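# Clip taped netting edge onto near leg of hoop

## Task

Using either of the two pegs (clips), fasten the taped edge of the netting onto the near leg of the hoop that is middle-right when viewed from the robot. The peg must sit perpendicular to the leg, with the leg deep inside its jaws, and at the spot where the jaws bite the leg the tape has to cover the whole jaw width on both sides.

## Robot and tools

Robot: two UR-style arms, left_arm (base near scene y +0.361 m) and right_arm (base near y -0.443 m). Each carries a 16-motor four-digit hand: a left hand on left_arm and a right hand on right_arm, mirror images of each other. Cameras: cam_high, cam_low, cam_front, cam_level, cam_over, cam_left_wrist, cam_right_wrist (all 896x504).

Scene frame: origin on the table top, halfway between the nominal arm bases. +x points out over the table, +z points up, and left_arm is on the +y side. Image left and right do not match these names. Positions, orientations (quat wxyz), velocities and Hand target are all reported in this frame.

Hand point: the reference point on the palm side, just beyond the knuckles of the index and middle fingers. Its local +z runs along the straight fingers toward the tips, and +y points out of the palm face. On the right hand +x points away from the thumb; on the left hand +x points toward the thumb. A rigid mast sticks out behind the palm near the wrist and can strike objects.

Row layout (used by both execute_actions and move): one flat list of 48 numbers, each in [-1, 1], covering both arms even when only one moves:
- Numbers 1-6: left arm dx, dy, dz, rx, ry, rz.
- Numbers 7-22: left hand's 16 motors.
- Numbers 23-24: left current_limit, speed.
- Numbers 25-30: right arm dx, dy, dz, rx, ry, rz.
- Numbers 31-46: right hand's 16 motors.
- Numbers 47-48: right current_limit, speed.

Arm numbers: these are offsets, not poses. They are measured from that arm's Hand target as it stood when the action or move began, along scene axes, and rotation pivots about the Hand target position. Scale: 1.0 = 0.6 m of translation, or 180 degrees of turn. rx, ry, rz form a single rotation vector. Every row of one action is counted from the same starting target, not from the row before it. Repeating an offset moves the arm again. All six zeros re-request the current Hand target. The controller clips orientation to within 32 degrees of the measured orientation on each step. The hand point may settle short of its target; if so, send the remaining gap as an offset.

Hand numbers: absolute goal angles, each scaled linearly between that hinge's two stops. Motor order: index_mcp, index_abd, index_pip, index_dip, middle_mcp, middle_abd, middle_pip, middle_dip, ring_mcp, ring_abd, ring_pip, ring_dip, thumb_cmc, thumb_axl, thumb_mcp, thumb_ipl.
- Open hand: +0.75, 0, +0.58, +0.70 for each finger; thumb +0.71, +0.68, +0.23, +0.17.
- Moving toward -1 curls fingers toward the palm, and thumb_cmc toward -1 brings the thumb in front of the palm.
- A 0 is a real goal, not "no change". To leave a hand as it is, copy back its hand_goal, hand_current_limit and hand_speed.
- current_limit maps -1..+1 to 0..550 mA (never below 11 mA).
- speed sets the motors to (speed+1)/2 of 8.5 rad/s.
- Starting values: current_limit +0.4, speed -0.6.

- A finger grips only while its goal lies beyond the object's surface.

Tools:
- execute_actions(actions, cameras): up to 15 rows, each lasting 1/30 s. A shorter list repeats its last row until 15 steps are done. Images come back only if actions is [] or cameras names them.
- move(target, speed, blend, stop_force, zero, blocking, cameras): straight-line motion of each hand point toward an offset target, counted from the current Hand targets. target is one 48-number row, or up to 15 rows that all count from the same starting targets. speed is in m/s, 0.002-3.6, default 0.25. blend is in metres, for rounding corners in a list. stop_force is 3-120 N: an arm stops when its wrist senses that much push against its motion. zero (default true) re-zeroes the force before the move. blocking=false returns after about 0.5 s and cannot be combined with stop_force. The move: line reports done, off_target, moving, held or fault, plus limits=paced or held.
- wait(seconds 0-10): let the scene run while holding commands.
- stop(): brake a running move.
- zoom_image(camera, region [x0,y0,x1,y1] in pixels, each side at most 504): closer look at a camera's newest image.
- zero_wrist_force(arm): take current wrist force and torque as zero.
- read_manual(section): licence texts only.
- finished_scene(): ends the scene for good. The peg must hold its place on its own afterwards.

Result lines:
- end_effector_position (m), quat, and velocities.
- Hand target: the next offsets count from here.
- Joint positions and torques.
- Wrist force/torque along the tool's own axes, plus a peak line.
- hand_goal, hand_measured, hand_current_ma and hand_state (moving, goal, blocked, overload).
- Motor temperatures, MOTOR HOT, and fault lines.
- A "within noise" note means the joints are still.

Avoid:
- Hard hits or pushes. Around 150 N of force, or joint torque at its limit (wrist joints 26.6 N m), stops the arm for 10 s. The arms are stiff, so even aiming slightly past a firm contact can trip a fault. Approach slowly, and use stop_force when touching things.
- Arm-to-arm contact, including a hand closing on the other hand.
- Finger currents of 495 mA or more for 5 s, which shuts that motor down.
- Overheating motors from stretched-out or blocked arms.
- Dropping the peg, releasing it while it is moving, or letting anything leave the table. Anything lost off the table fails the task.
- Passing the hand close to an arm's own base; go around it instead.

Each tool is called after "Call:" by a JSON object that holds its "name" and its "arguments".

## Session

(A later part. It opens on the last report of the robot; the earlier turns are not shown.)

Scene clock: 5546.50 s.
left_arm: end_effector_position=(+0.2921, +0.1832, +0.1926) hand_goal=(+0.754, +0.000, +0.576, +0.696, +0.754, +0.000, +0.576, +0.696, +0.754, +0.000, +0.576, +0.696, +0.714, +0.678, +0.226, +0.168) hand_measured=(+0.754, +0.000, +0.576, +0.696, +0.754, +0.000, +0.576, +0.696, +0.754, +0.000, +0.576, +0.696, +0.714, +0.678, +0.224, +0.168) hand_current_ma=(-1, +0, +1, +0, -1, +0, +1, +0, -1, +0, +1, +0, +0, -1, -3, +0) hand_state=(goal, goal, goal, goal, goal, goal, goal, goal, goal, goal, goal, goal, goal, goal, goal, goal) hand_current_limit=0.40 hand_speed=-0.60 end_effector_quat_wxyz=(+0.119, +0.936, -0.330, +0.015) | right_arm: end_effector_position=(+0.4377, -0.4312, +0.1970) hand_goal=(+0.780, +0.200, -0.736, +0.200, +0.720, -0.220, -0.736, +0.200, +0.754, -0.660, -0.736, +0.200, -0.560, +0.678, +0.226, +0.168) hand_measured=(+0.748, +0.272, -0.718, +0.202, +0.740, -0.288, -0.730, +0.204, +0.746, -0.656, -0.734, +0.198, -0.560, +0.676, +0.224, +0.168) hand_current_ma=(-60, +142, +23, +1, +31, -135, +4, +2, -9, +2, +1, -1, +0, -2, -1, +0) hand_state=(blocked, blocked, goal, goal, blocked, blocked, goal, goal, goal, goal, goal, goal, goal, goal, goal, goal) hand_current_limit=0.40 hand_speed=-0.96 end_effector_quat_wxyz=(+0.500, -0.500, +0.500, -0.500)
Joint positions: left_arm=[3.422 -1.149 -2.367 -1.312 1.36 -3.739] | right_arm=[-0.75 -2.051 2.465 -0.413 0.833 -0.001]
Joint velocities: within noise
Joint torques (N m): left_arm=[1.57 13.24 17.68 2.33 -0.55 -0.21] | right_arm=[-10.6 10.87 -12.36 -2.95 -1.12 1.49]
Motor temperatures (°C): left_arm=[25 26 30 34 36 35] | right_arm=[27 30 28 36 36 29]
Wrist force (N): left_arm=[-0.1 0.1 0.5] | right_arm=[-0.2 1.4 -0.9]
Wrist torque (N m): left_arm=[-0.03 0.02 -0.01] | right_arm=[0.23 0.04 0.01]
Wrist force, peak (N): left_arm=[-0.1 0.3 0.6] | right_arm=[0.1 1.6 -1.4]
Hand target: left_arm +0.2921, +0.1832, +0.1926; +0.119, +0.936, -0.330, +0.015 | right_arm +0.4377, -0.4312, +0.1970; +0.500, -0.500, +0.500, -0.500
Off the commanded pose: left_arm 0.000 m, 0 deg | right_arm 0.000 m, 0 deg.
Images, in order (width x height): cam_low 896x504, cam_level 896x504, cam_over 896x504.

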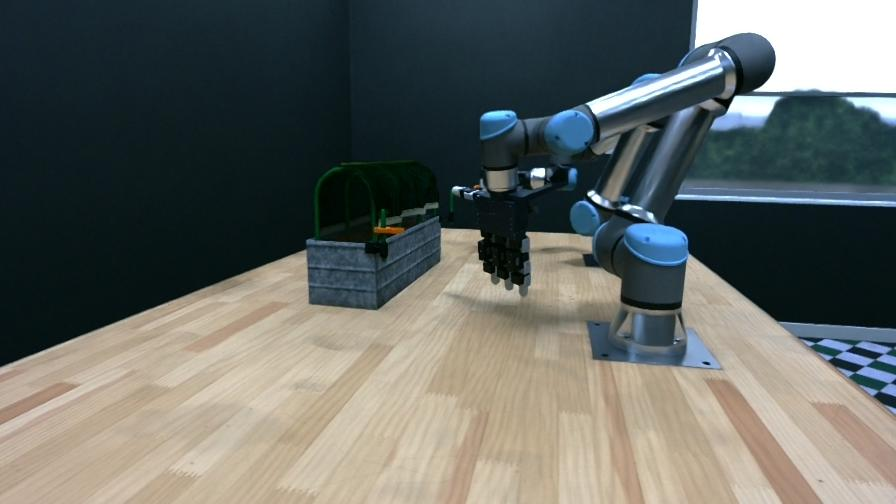

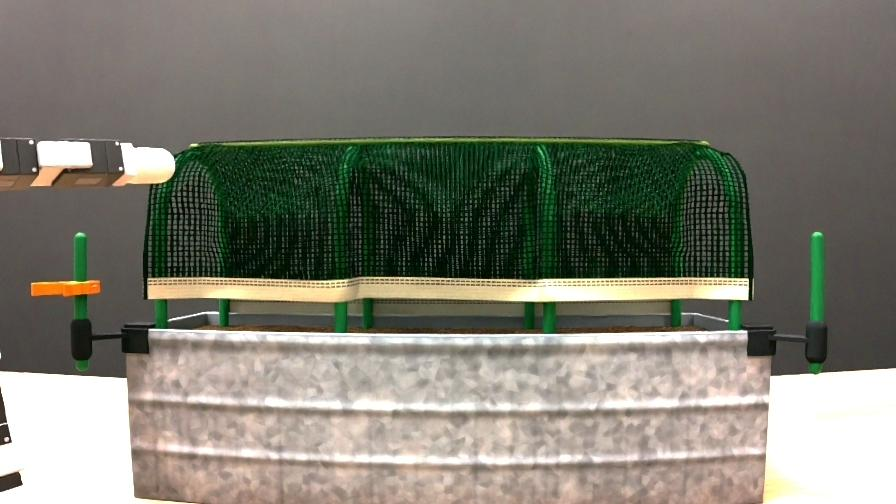

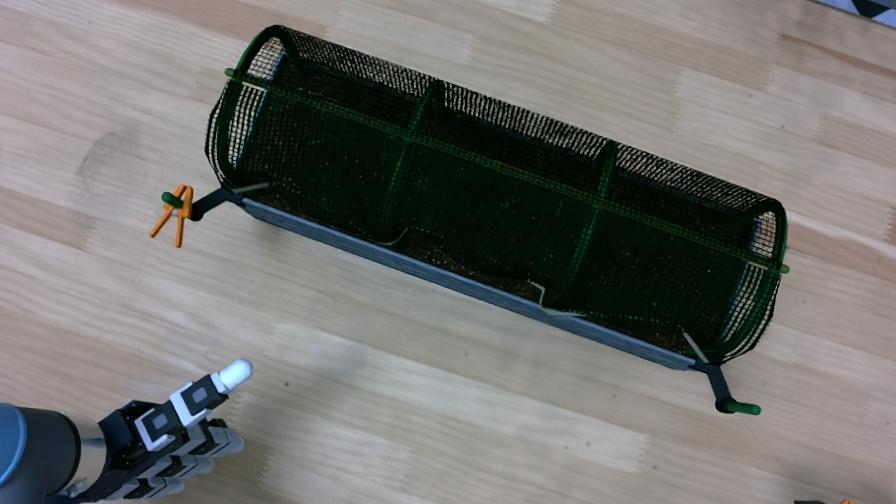

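Call:
{"name": "move", "arguments": {"target": [0.2167,0.1117,0.2667,0.2752,-0.5096,-0.1756,0.754,0.62,-0.80,0.2,0.754,-0.62,-0.80,0.2,0.754,-0.66,-0.80,0.2,-0.56,0.678,0.226,0.168,0.4,-0.8,0,0,0,0,0,0,0.78,0.20,-0.737,0.2,0.72,-0.22,-0.737,0.2,0.754,-0.66,-0.737,0.2,-0.56,0.678,0.226,0.168,0.4,-0.96], "speed": 0.25, "cameras": ["cam_over", "cam_level", "cam_low"]}}

Scene clock: 5583.83 s.
left_arm: end_effector_position=(+0.4221, +0.2503, +0.3525) hand_goal=(+0.754, +0.620, -0.800, +0.200, +0.754, -0.620, -0.800, +0.200, +0.754, -0.660, -0.800, +0.200, -0.560, +0.678, +0.226, +0.168) hand_measured=(+0.750, +0.616, -0.798, +0.202, +0.748, -0.618, -0.798, +0.204, +0.750, -0.658, -0.798, +0.204, -0.560, +0.678, +0.224, +0.168) hand_current_ma=(-6, -3, +3, +3, -7, +2, +3, +4, -6, +3, +3, +4, +0, -1, -3, +0) hand_state=(goal, goal, goal, goal, goal, goal, goal, goal, goal, goal, goal, goal, goal, goal, goal, goal) hand_current_limit=0.40 hand_speed=-0.80 end_effector_quat_wxyz=(+0.500, -0.500, +0.500, -0.500) | right_arm: end_effector_position=(+0.4377, -0.4312, +0.1970) hand_goal=(+0.780, +0.200, -0.736, +0.200, +0.720, -0.220, -0.736, +0.200, +0.754, -0.660, -0.736, +0.200, -0.560, +0.678, +0.226, +0.168) hand_measured=(+0.748, +0.272, -0.718, +0.202, +0.740, -0.288, -0.730, +0.204, +0.746, -0.656, -0.734, +0.198, -0.560, +0.676, +0.224, +0.168) hand_current_ma=(-60, +142, +23, +1, +31, -135, +4, +2, -9, +2, +1, -1, +0, -2, -1, +0) hand_state=(blocked, blocked, goal, goal, blocked, blocked, goal, goal, goal, goal, goal, goal, goal, goal, goal, goal) hand_current_limit=0.40 hand_speed=-0.96 end_effector_quat_wxyz=(+0.500, -0.500, +0.500, -0.500)
Joint positions: left_arm=[3.429 -1.079 -2.596 0.533 1.28 -3.142] | right_arm=[-0.75 -2.051 2.465 -0.413 0.833 -0.001]
Joint torques (N m): left_arm=[-6.2 12.44 28.84 4.06 -1.08 -1.6] | right_arm=[9.41 7.88 -15.33 -3.24 1.75 0.78]
Wrist force (N): left_arm=[1.1 0.7 -1.2] | right_arm=[-0.2 1.4 -1.3]
Wrist torque (N m): left_arm=[-0.17 -0.13 0.14] | right_arm=[0.25 0.05 0.01]
Wrist force, peak (N): left_arm=[1.0 0.9 -1.3] | right_arm=[-0.4 1.6 -1.5]
Hand target: left_arm +0.4221, +0.2502, +0.3526; +0.500, -0.500, +0.500, -0.500 | right_arm +0.4377, -0.4312, +0.1970; +0.500, -0.500, +0.500, -0.500
Off the commanded pose: left_arm 0.000 m, 0 deg | right_arm 0.000 m, 0 deg.
move: done
Images, in order (width x height): cam_low 896x504, cam_level 896x504, cam_over 896x504.

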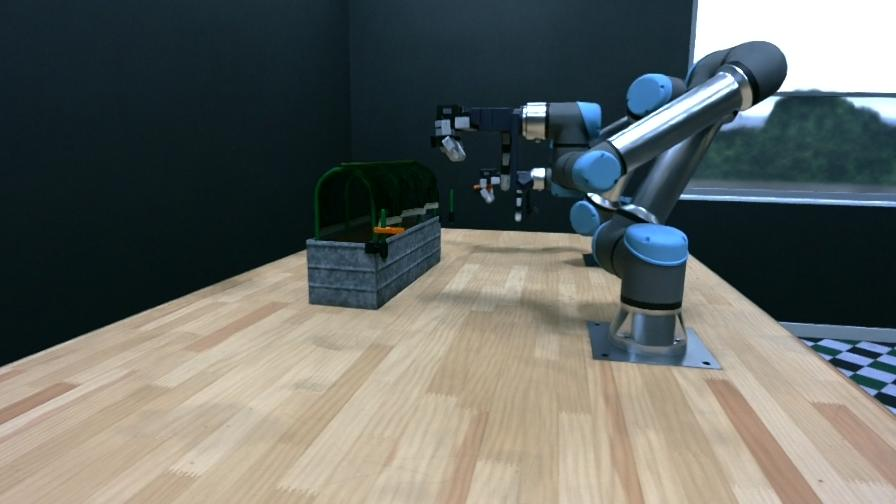

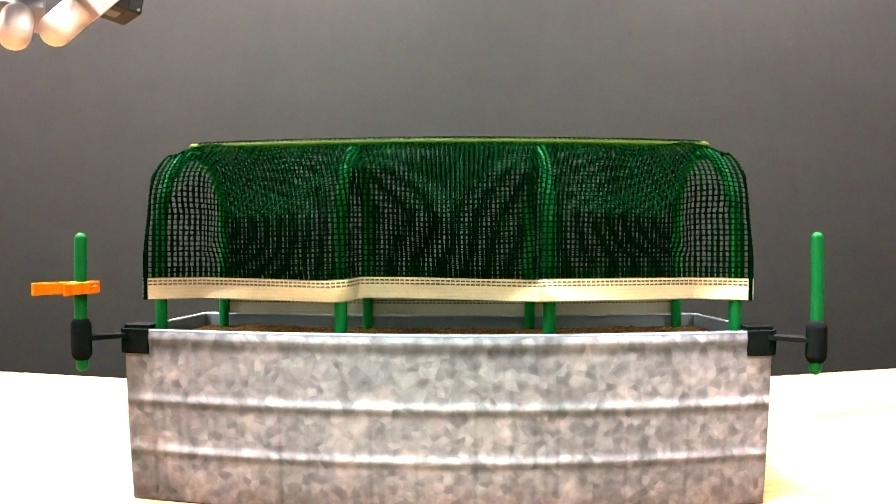

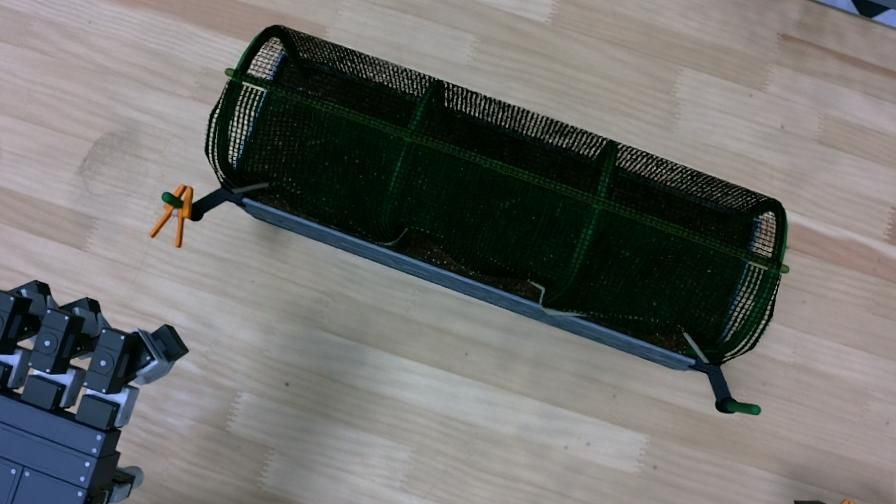

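Call:
{"name": "move", "arguments": {"target": [0.03,0.108,-0.275,0,0,0,0.754,0.62,-0.80,0.2,0.754,-0.62,-0.80,0.2,0.754,-0.66,-0.80,0.2,-0.56,0.678,0.226,0.168,0.4,-0.8,0,0,0,0,0,0,0.78,0.20,-0.737,0.2,0.72,-0.22,-0.737,0.2,0.754,-0.66,-0.737,0.2,-0.56,0.678,0.226,0.168,0.4,-0.96], "speed": 0.2, "cameras": ["cam_over", "cam_front", "cam_level", "cam_low", "cam_left_wrist"]}}

Scene clock: 5600.13 s.
left_arm: end_effector_position=(+0.4358, +0.3043, +0.2145) hand_goal=(+0.754, +0.620, -0.800, +0.200, +0.754, -0.620, -0.800, +0.200, +0.754, -0.660, -0.800, +0.200, -0.560, +0.678, +0.226, +0.168) hand_measured=(+0.748, +0.616, -0.798, +0.202, +0.746, -0.618, -0.798, +0.204, +0.746, -0.658, -0.798, +0.204, -0.560, +0.678, +0.224, +0.168) hand_current_ma=(-10, -3, +2, +3, -13, +2, +2, +4, -11, +2, +2, +4, -1, -1, -3, +0) hand_state=(goal, goal, goal, goal, goal, goal, goal, goal, goal, goal, goal, goal, goal, goal, goal, goal) hand_current_limit=0.40 hand_speed=-0.80 end_effector_quat_wxyz=(+0.497, -0.504, +0.503, -0.495) | right_arm: end_effector_position=(+0.4377, -0.4312, +0.1970) hand_goal=(+0.780, +0.200, -0.736, +0.200, +0.720, -0.220, -0.736, +0.200, +0.754, -0.660, -0.736, +0.200, -0.560, +0.678, +0.226, +0.168) hand_measured=(+0.748, +0.272, -0.718, +0.202, +0.740, -0.288, -0.730, +0.204, +0.746, -0.656, -0.734, +0.198, -0.560, +0.676, +0.224, +0.168) hand_current_ma=(-60, +142, +23, +1, +31, -135, +4, +2, -9, +2, +1, -1, +0, -2, -1, +0) hand_state=(blocked, blocked, goal, goal, blocked, blocked, goal, goal, goal, goal, goal, goal, goal, goal, goal, goal) hand_current_limit=0.40 hand_speed=-0.96 end_effector_quat_wxyz=(+0.500, -0.500, +0.500, -0.500)
Joint positions: left_arm=[3.739 -1.671 -2.815 1.326 0.973 -3.13] | right_arm=[-0.75 -2.051 2.465 -0.413 0.833 -0.001]
Joint torques (N m): left_arm=[-9.14 27.43 14.92 -0.27 1.17 0.49] | right_arm=[9.81 9.66 -17.46 -3.11 1.76 0.4]
Wrist force (N): left_arm=[1.4 1.1 -1.1] | right_arm=[0.0 1.4 -1.2]
Wrist torque (N m): left_arm=[-0.14 -0.13 0.07] | right_arm=[0.25 0.01 0.03]
Wrist force, peak (N): left_arm=[-2.0 8.2 0.7] | right_arm=[-0.2 1.6 -1.5]
Hand target: left_arm +0.4358, +0.3043, +0.2145; +0.497, -0.504, +0.503, -0.495 (not the last commanded pose) | right_arm +0.4377, -0.4312, +0.1970; +0.500, -0.500, +0.500, -0.500
Off the commanded pose: left_arm 0.029 m, 1 deg | right_arm 0.000 m, 0 deg.
move: held (left_arm; a check stopped the path); limits=held
pose unreachable (left arm): on one or more control steps of this call, first in action 0 (counted from 0), this arm could not follow its commanded pose, so it was not sent that pose on those steps. It may still have moved: this result reports where it is.
cause: moving toward the commanded pose would bring two parts of the arm too close to each other (joints 3 (elbow) to 5 (wrist 2) lie between them).
Images, in order (width x height): cam_low 896x504, cam_front 896x504, cam_level 896x504, cam_over 896x504, cam_left_wrist 896x504.

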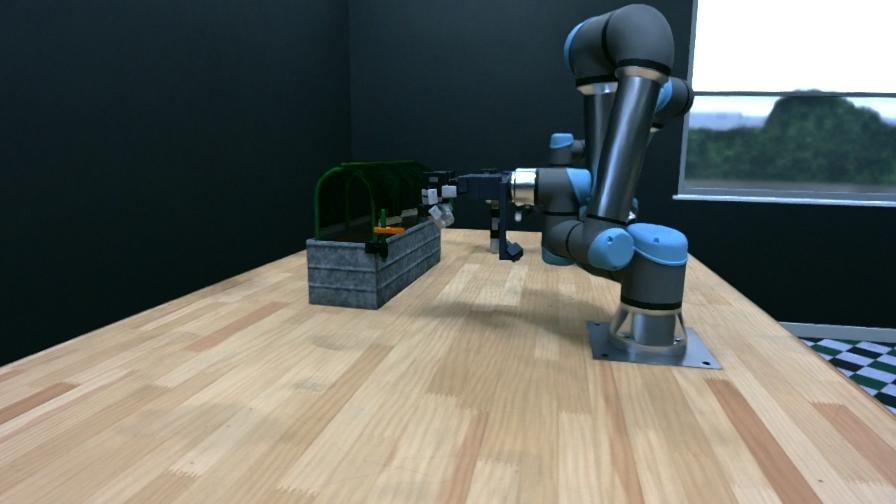

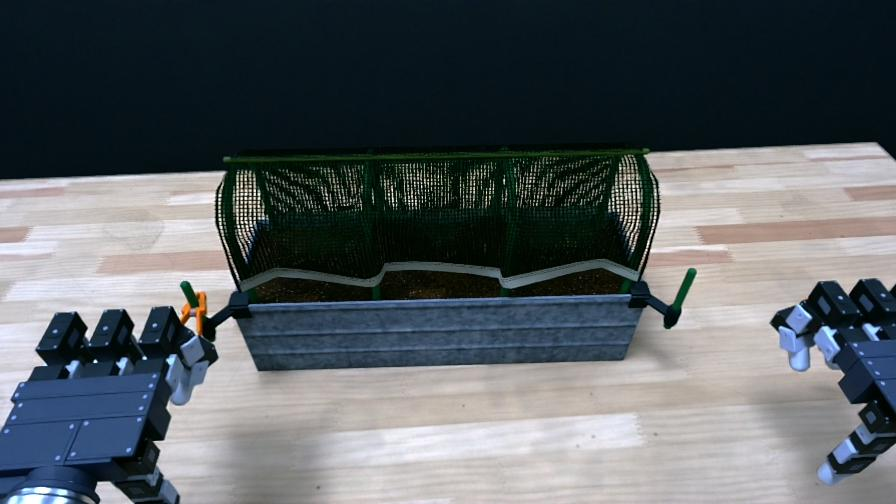

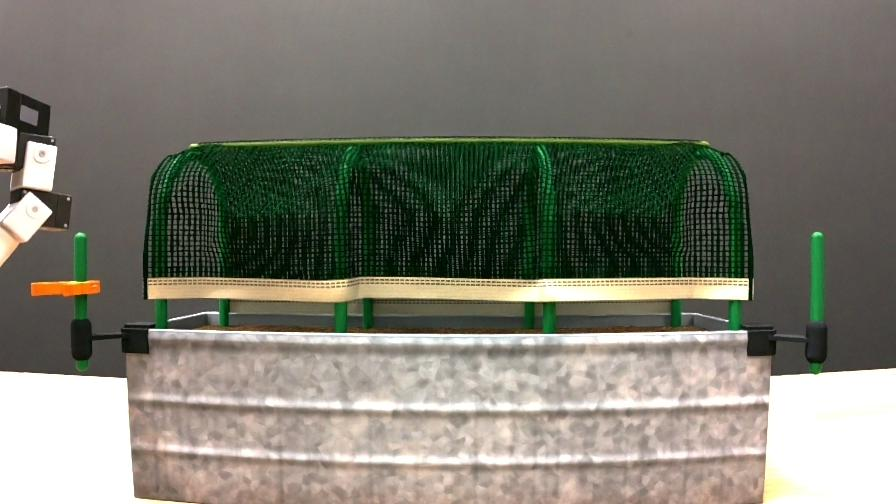

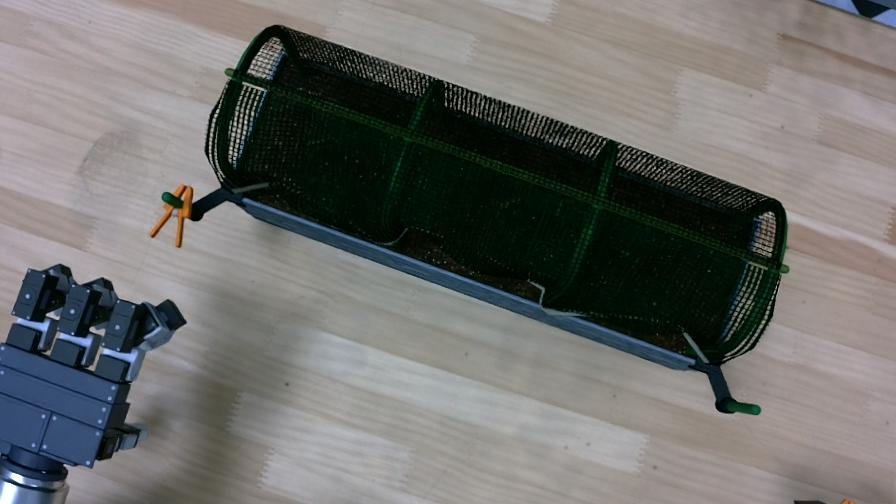

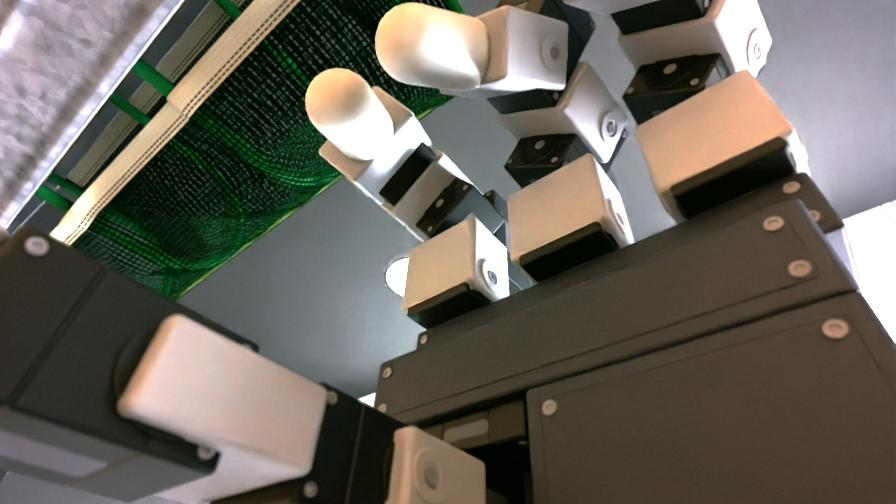

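Call:
{"name": "move", "arguments": {"target": [0.0903,-0.0155,0.0,-0.0003,-0.0048,-0.001,0.754,0.62,-0.80,0.2,0.754,-0.62,-0.80,0.2,0.754,-0.66,-0.80,0.2,-0.56,0.678,0.226,0.168,0.4,-0.8,0,0,0,0,0,0,0.78,0.20,-0.737,0.2,0.72,-0.22,-0.737,0.2,0.754,-0.66,-0.737,0.2,-0.56,0.678,0.226,0.168,0.4,-0.96], "speed": 0.06, "cameras": ["cam_over", "cam_front", "cam_level", "cam_low"]}}

Call:
{"name": "zoom_image", "arguments": {"camera": "cam_over", "region": [60, 160, 260, 360]}}

Scene clock: 5648.47 s.
left_arm: end_effector_position=(+0.4900, +0.2949, +0.2144) hand_goal=(+0.754, +0.620, -0.800, +0.200, +0.754, -0.620, -0.800, +0.200, +0.754, -0.660, -0.800, +0.200, -0.560, +0.678, +0.226, +0.168) hand_measured=(+0.748, +0.616, -0.798, +0.202, +0.746, -0.618, -0.798, +0.204, +0.746, -0.658, -0.798, +0.204, -0.560, +0.678, +0.224, +0.168) hand_current_ma=(-10, -3, +2, +3, -13, +2, +2, +4, -11, +2, +2, +4, -1, -1, -3, +0) hand_state=(goal, goal, goal, goal, goal, goal, goal, goal, goal, goal, goal, goal, goal, goal, goal, goal) hand_current_limit=0.40 hand_speed=-0.80 end_effector_quat_wxyz=(+0.500, -0.500, +0.500, -0.500) | right_arm: end_effector_position=(+0.4377, -0.4312, +0.1970) hand_goal=(+0.780, +0.200, -0.736, +0.200, +0.720, -0.220, -0.736, +0.200, +0.754, -0.660, -0.736, +0.200, -0.560, +0.678, +0.226, +0.168) hand_measured=(+0.748, +0.272, -0.718, +0.202, +0.740, -0.288, -0.730, +0.204, +0.746, -0.656, -0.734, +0.198, -0.560, +0.676, +0.224, +0.168) hand_current_ma=(-60, +142, +23, +1, +31, -135, +4, +2, -9, +2, +1, -1, +0, -2, -1, +0) hand_state=(blocked, blocked, goal, goal, blocked, blocked, goal, goal, goal, goal, goal, goal, goal, goal, goal, goal) hand_current_limit=0.40 hand_speed=-0.96 end_effector_quat_wxyz=(+0.500, -0.500, +0.500, -0.500)
Joint positions: left_arm=[3.541 -1.794 -2.641 1.294 1.167 -3.142] | right_arm=[-0.75 -2.051 2.465 -0.413 0.833 -0.001]
Joint torques (N m): left_arm=[11.86 33.2 2.03 4.04 -1.52 -0.4] | right_arm=[10.05 8.48 -19.37 -3.04 1.57 -0.17]
Wrist force (N): left_arm=[1.2 0.6 -1.2] | right_arm=[-0.1 1.4 -1.1]
Wrist torque (N m): left_arm=[-0.19 -0.15 0.17] | right_arm=[0.25 0.03 0.02]
Wrist force, peak (N): left_arm=[1.3 0.9 -1.7] | right_arm=[-0.3 1.5 -1.3]
Hand target: left_arm +0.4900, +0.2950, +0.2145; +0.500, -0.500, +0.500, -0.500 | right_arm +0.4377, -0.4312, +0.1970; +0.500, -0.500, +0.500, -0.500
Off the commanded pose: left_arm 0.000 m, 0 deg | right_arm 0.000 m, 0 deg.
move: done
Images, in order (width x height): cam_low 896x504, cam_front 896x504, cam_level 896x504, cam_over 896x504.

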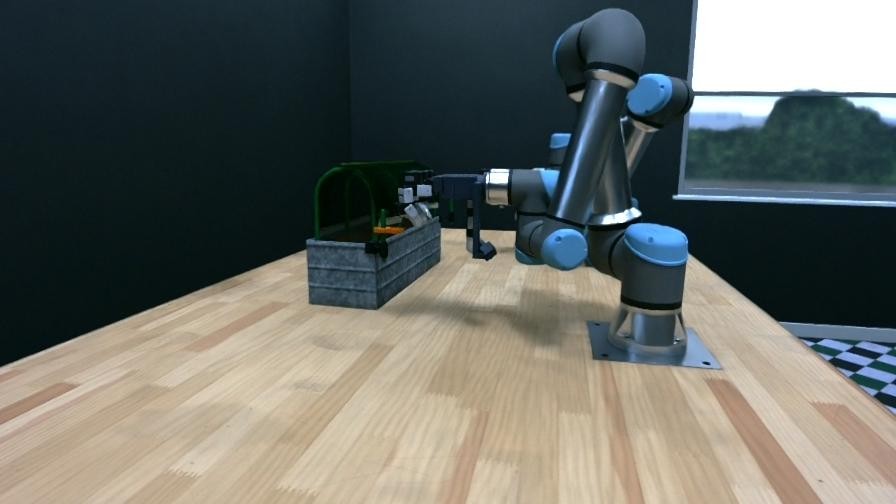

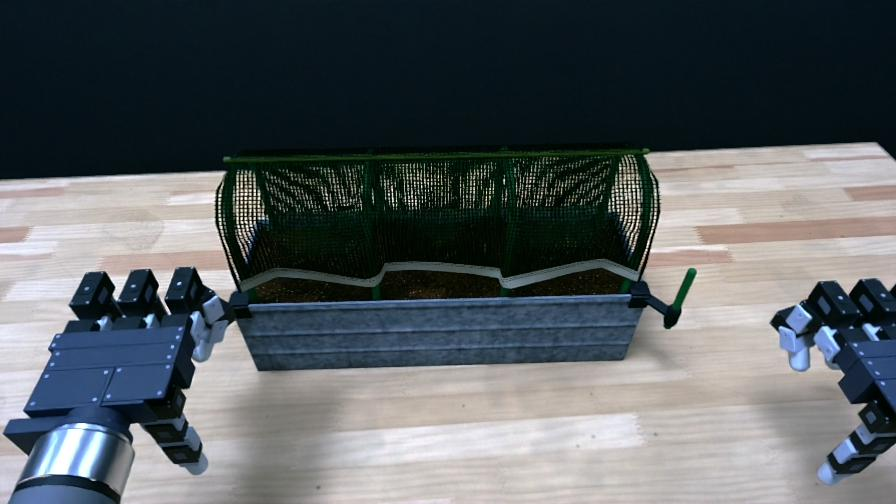

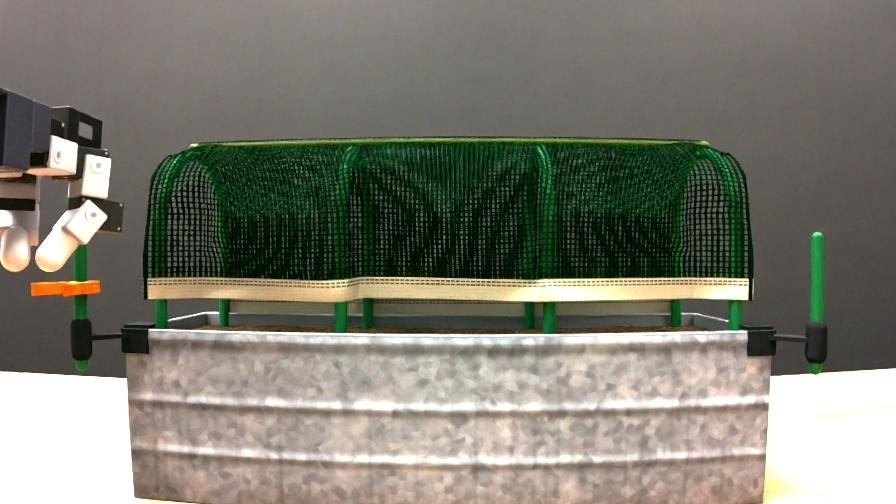

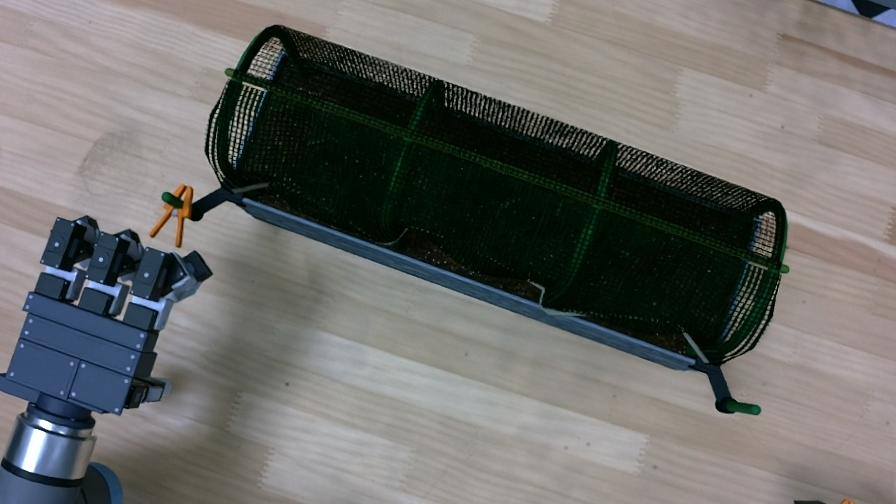

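Scaled by 2.520.

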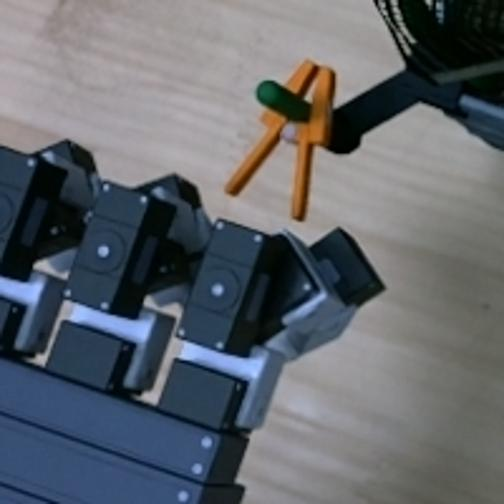

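Call:
{"name": "move", "arguments": {"target": [-0.0083,-0.0125,-0.1,0,0,0,0.754,0.64,-0.80,0.2,0.754,-0.64,-0.80,0.2,0.754,-0.66,-0.80,0.2,-0.56,0.678,0.226,0.168,0.4,-0.8,0,0,0,0,0,0,0.78,0.20,-0.737,0.2,0.72,-0.22,-0.737,0.2,0.754,-0.66,-0.737,0.2,-0.56,0.678,0.226,0.168,0.4,-0.96], "speed": 0.06, "cameras": ["cam_over", "cam_front", "cam_level", "cam_low", "cam_left_wrist"]}}

Call:
{"name": "zoom_image", "arguments": {"camera": "cam_over", "region": [60, 160, 260, 360]}}

Call:
{"name": "zoom_image", "arguments": {"camera": "cam_low", "region": [350, 150, 500, 270]}}

Call:
{"name": "zoom_image", "arguments": {"camera": "cam_front", "region": [60, 240, 260, 360]}}

Scene clock: 5683.70 s.
left_arm: end_effector_position=(+0.4850, +0.2874, +0.1545) hand_goal=(+0.754, +0.640, -0.800, +0.200, +0.754, -0.640, -0.800, +0.200, +0.754, -0.660, -0.800, +0.200, -0.560, +0.678, +0.226, +0.168) hand_measured=(+0.748, +0.636, -0.798, +0.202, +0.746, -0.638, -0.798, +0.204, +0.746, -0.658, -0.798, +0.204, -0.560, +0.678, +0.224, +0.168) hand_current_ma=(-10, -3, +2, +3, -13, +2, +2, +4, -11, +2, +2, +4, -1, -1, -3, +0) hand_state=(goal, goal, goal, goal, goal, goal, goal, goal, goal, goal, goal, goal, goal, goal, goal, goal) hand_current_limit=0.40 hand_speed=-0.80 end_effector_quat_wxyz=(+0.500, -0.500, +0.500, -0.500) | right_arm: end_effector_position=(+0.4377, -0.4312, +0.1970) hand_goal=(+0.780, +0.200, -0.736, +0.200, +0.720, -0.220, -0.736, +0.200, +0.754, -0.660, -0.736, +0.200, -0.560, +0.678, +0.226, +0.168) hand_measured=(+0.748, +0.272, -0.718, +0.202, +0.740, -0.288, -0.730, +0.204, +0.746, -0.656, -0.734, +0.198, -0.560, +0.676, +0.224, +0.168) hand_current_ma=(-60, +142, +23, +1, +31, -135, +4, +2, -9, +2, +1, -1, +0, -2, -1, +0) hand_state=(blocked, blocked, goal, goal, blocked, blocked, goal, goal, goal, goal, goal, goal, goal, goal, goal, goal) hand_current_limit=0.40 hand_speed=-0.96 end_effector_quat_wxyz=(+0.500, -0.500, +0.500, -0.500)
Joint positions: left_arm=[3.516 -2.089 -2.657 1.605 1.193 -3.141] | right_arm=[-0.75 -2.051 2.465 -0.413 0.833 -0.001]
Joint torques (N m): left_arm=[10.51 27.22 8.45 1.57 -1.49 -2] | right_arm=[9.85 8.99 -20.48 -3.31 1.66 -0.57]
Wrist force (N): left_arm=[1.4 0.8 -1.0] | right_arm=[0.0 1.5 -1.1]
Wrist torque (N m): left_arm=[-0.16 -0.15 0.19] | right_arm=[0.27 0.01 0.03]
Wrist force, peak (N): left_arm=[1.4 1.7 -1.0] | right_arm=[-0.2 1.6 -1.5]
Hand target: left_arm +0.4850, +0.2875, +0.1545; +0.500, -0.500, +0.500, -0.500 | right_arm +0.4377, -0.4312, +0.1970; +0.500, -0.500, +0.500, -0.500
Off the commanded pose: left_arm 0.000 m, 0 deg | right_arm 0.000 m, 0 deg.
move: done
Images, in order (width x height): cam_low 896x504, cam_front 896x504, cam_level 896x504, cam_over 896x504, cam_left_wrist 896x504.

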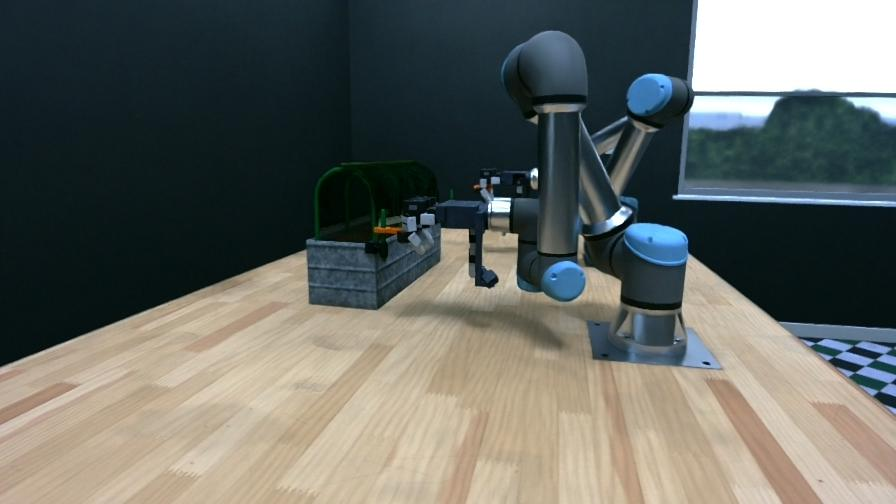

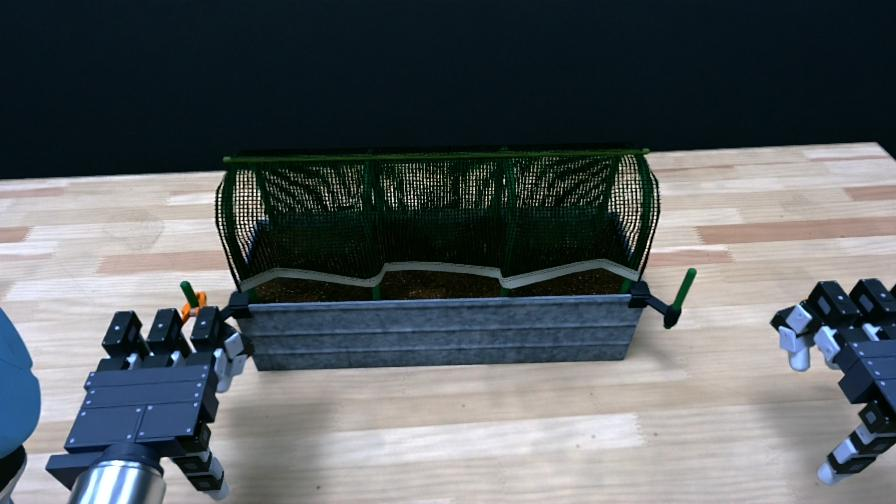

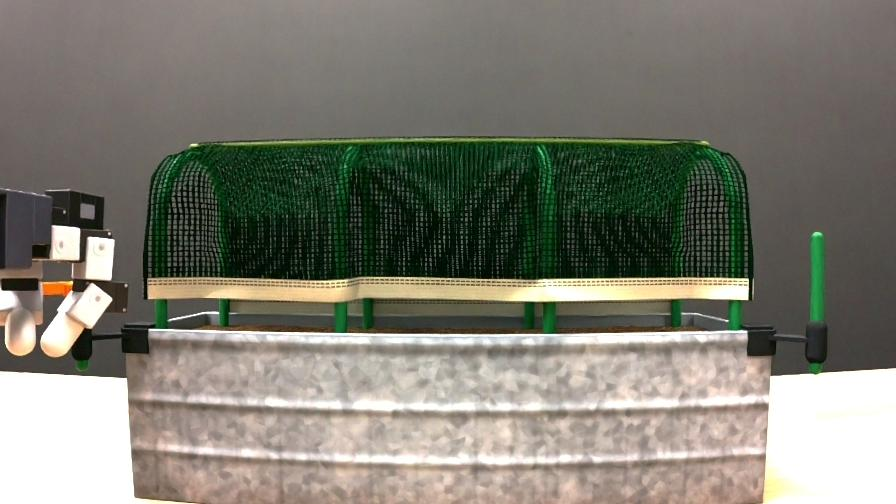

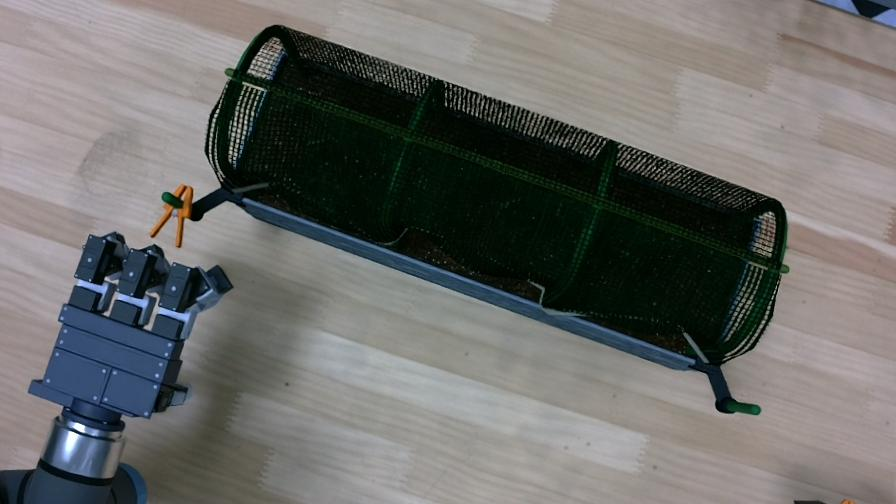

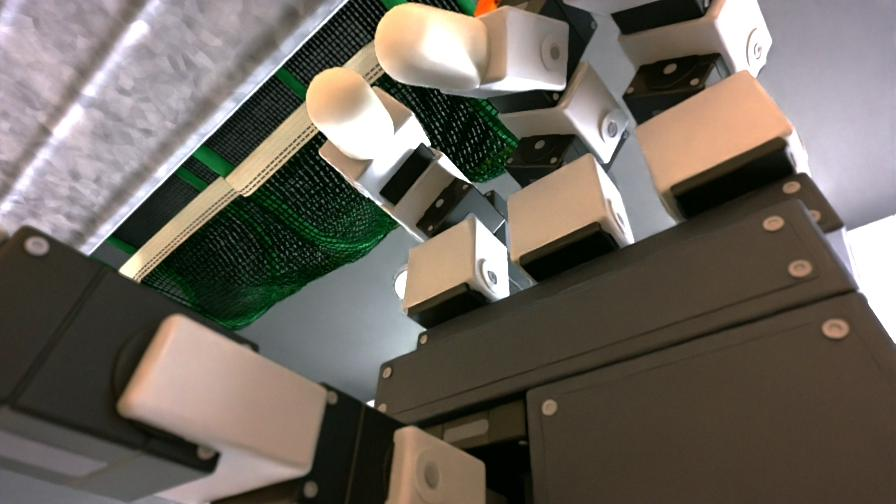

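Scaled by 2.520.

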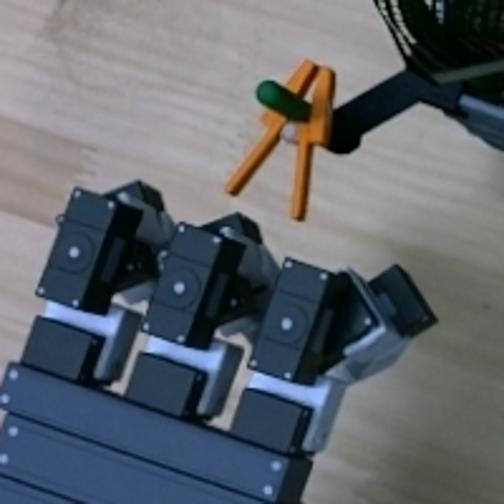

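Scaled by 3.360.

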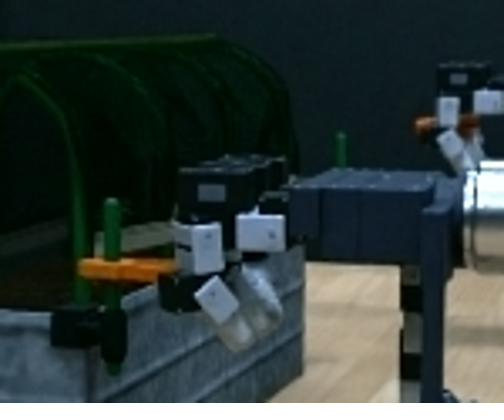

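Scaled by 2.520.

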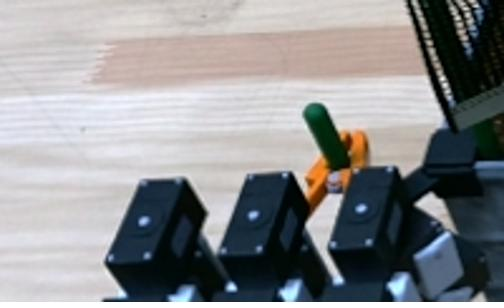

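Call:
{"name": "move", "arguments": {"target": [0.0083,0.0392,0.0,0,0,0,0.754,0.64,-0.80,0.2,0.754,-0.64,-0.80,0.2,0.754,-0.66,-0.80,0.2,-0.56,0.678,0.226,0.168,0.4,-0.8,0,0,0,0,0,0,0.78,0.20,-0.737,0.2,0.72,-0.22,-0.737,0.2,0.754,-0.66,-0.737,0.2,-0.56,0.678,0.226,0.168,0.4,-0.96], "speed": 0.05, "cameras": ["cam_over", "cam_front", "cam_level", "cam_low"]}}

Call:
{"name": "zoom_image", "arguments": {"camera": "cam_over", "region": [100, 170, 250, 320]}}

Call:
{"name": "zoom_image", "arguments": {"camera": "cam_low", "region": [360, 180, 450, 255]}}

Call:
{"name": "zoom_image", "arguments": {"camera": "cam_level", "region": [0, 170, 150, 370]}}

Call:
{"name": "zoom_image", "arguments": {"camera": "cam_front", "region": [100, 250, 250, 370]}}

Scene clock: 5752.47 s.
left_arm: end_effector_position=(+0.4900, +0.3111, +0.1545) hand_goal=(+0.754, +0.640, -0.800, +0.200, +0.754, -0.640, -0.800, +0.200, +0.754, -0.660, -0.800, +0.200, -0.560, +0.678, +0.226, +0.168) hand_measured=(+0.748, +0.636, -0.798, +0.202, +0.746, -0.638, -0.798, +0.204, +0.746, -0.658, -0.798, +0.204, -0.560, +0.678, +0.224, +0.168) hand_current_ma=(-10, -3, +2, +3, -13, +2, +2, +4, -11, +2, +2, +4, -1, -1, -3, +0) hand_state=(goal, goal, goal, goal, goal, goal, goal, goal, goal, goal, goal, goal, goal, goal, goal, goal) hand_current_limit=0.40 hand_speed=-0.80 end_effector_quat_wxyz=(+0.500, -0.500, +0.500, -0.500) | right_arm: end_effector_position=(+0.4377, -0.4312, +0.1970) hand_goal=(+0.780, +0.200, -0.736, +0.200, +0.720, -0.220, -0.736, +0.200, +0.754, -0.660, -0.736, +0.200, -0.560, +0.678, +0.226, +0.168) hand_measured=(+0.748, +0.272, -0.718, +0.202, +0.740, -0.288, -0.730, +0.204, +0.746, -0.656, -0.734, +0.198, -0.560, +0.676, +0.224, +0.168) hand_current_ma=(-60, +142, +23, +1, +31, -135, +4, +2, -9, +2, +1, -1, +0, -2, -1, +0) hand_state=(blocked, blocked, goal, goal, blocked, blocked, goal, goal, goal, goal, goal, goal, goal, goal, goal, goal) hand_current_limit=0.40 hand_speed=-0.96 end_effector_quat_wxyz=(+0.500, -0.500, +0.500, -0.500)
Joint positions: left_arm=[3.614 -2.089 -2.654 1.601 1.095 -3.141] | right_arm=[-0.75 -2.051 2.465 -0.413 0.833 -0.001]
Joint torques (N m): left_arm=[-9.72 38.74 -1.06 2.3 1.18 -2.07] | right_arm=[8.41 9.34 -23.87 -2.94 1.52 -1.02]
Wrist force (N): left_arm=[1.4 0.7 -1.1] | right_arm=[0.0 1.4 -1.0]
Wrist torque (N m): left_arm=[-0.14 -0.14 0.19] | right_arm=[0.24 0.01 0.03]
Wrist force, peak (N): left_arm=[1.8 0.9 -1.2] | right_arm=[-0.4 1.6 -1.3]
Hand target: left_arm +0.4900, +0.3110, +0.1545; +0.500, -0.500, +0.500, -0.500 | right_arm +0.4377, -0.4312, +0.1970; +0.500, -0.500, +0.500, -0.500
Off the commanded pose: left_arm 0.000 m, 0 deg | right_arm 0.000 m, 0 deg.
move: done
Images, in order (width x height): cam_low 896x504, cam_front 896x504, cam_level 896x504, cam_over 896x504.

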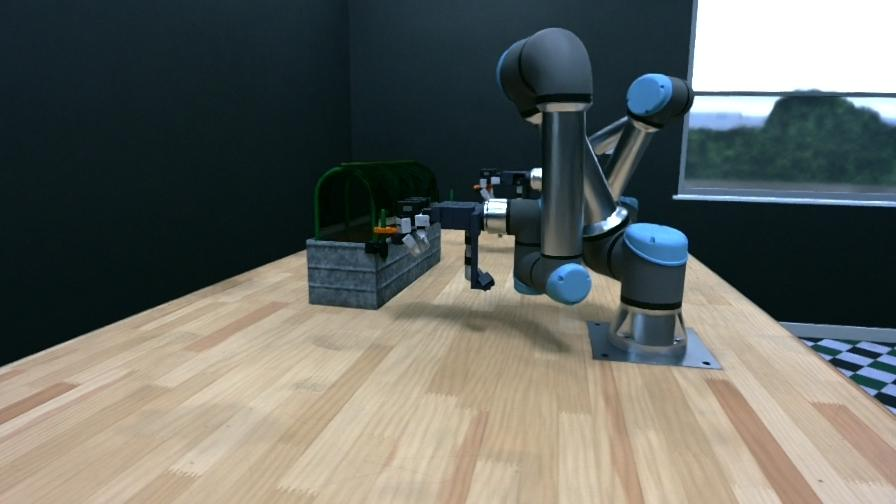

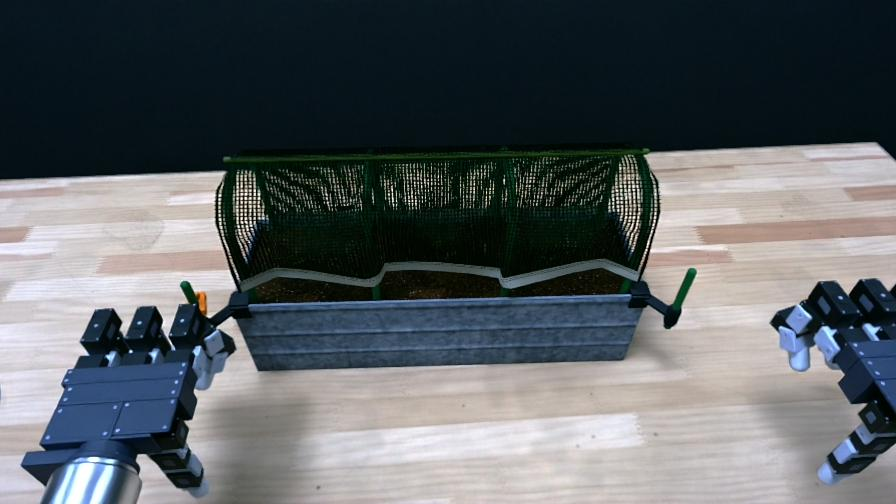

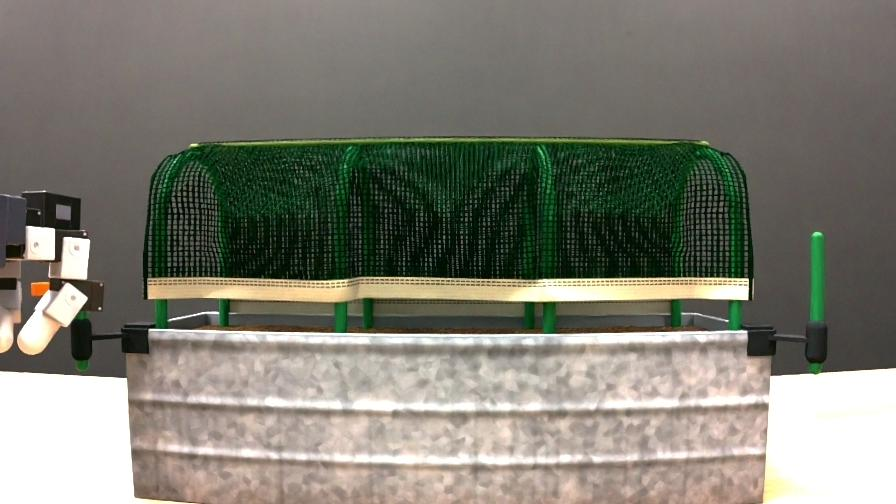

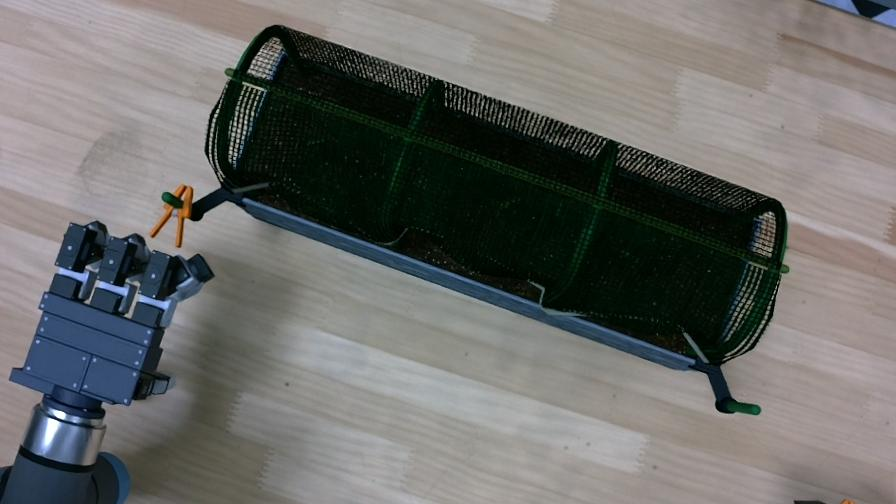

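Scaled by 3.360.

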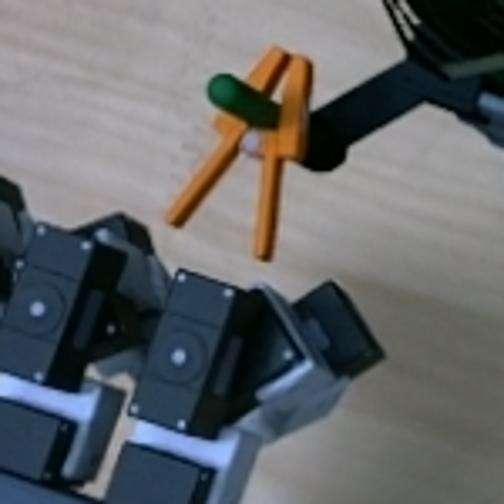

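Scaled by 5.600.

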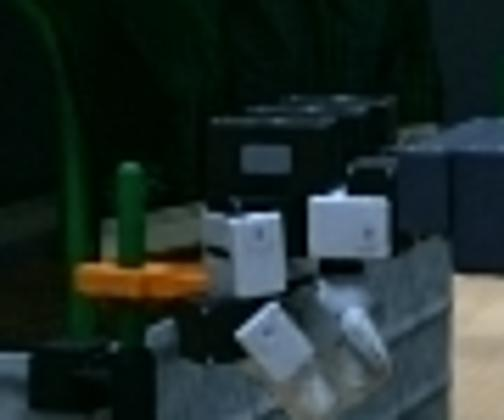

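Scaled by 2.520.

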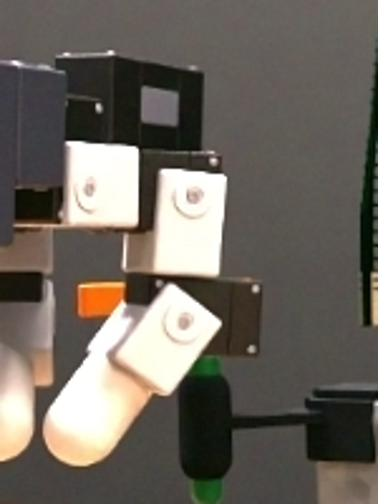

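Scaled by 3.360.

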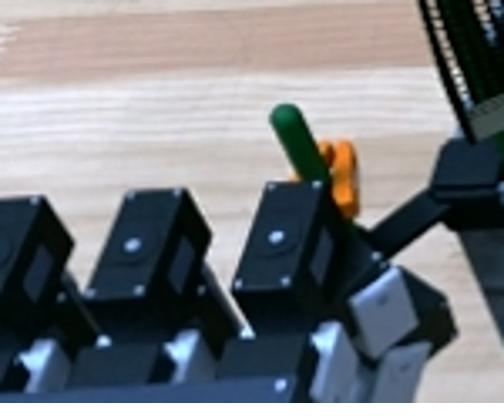

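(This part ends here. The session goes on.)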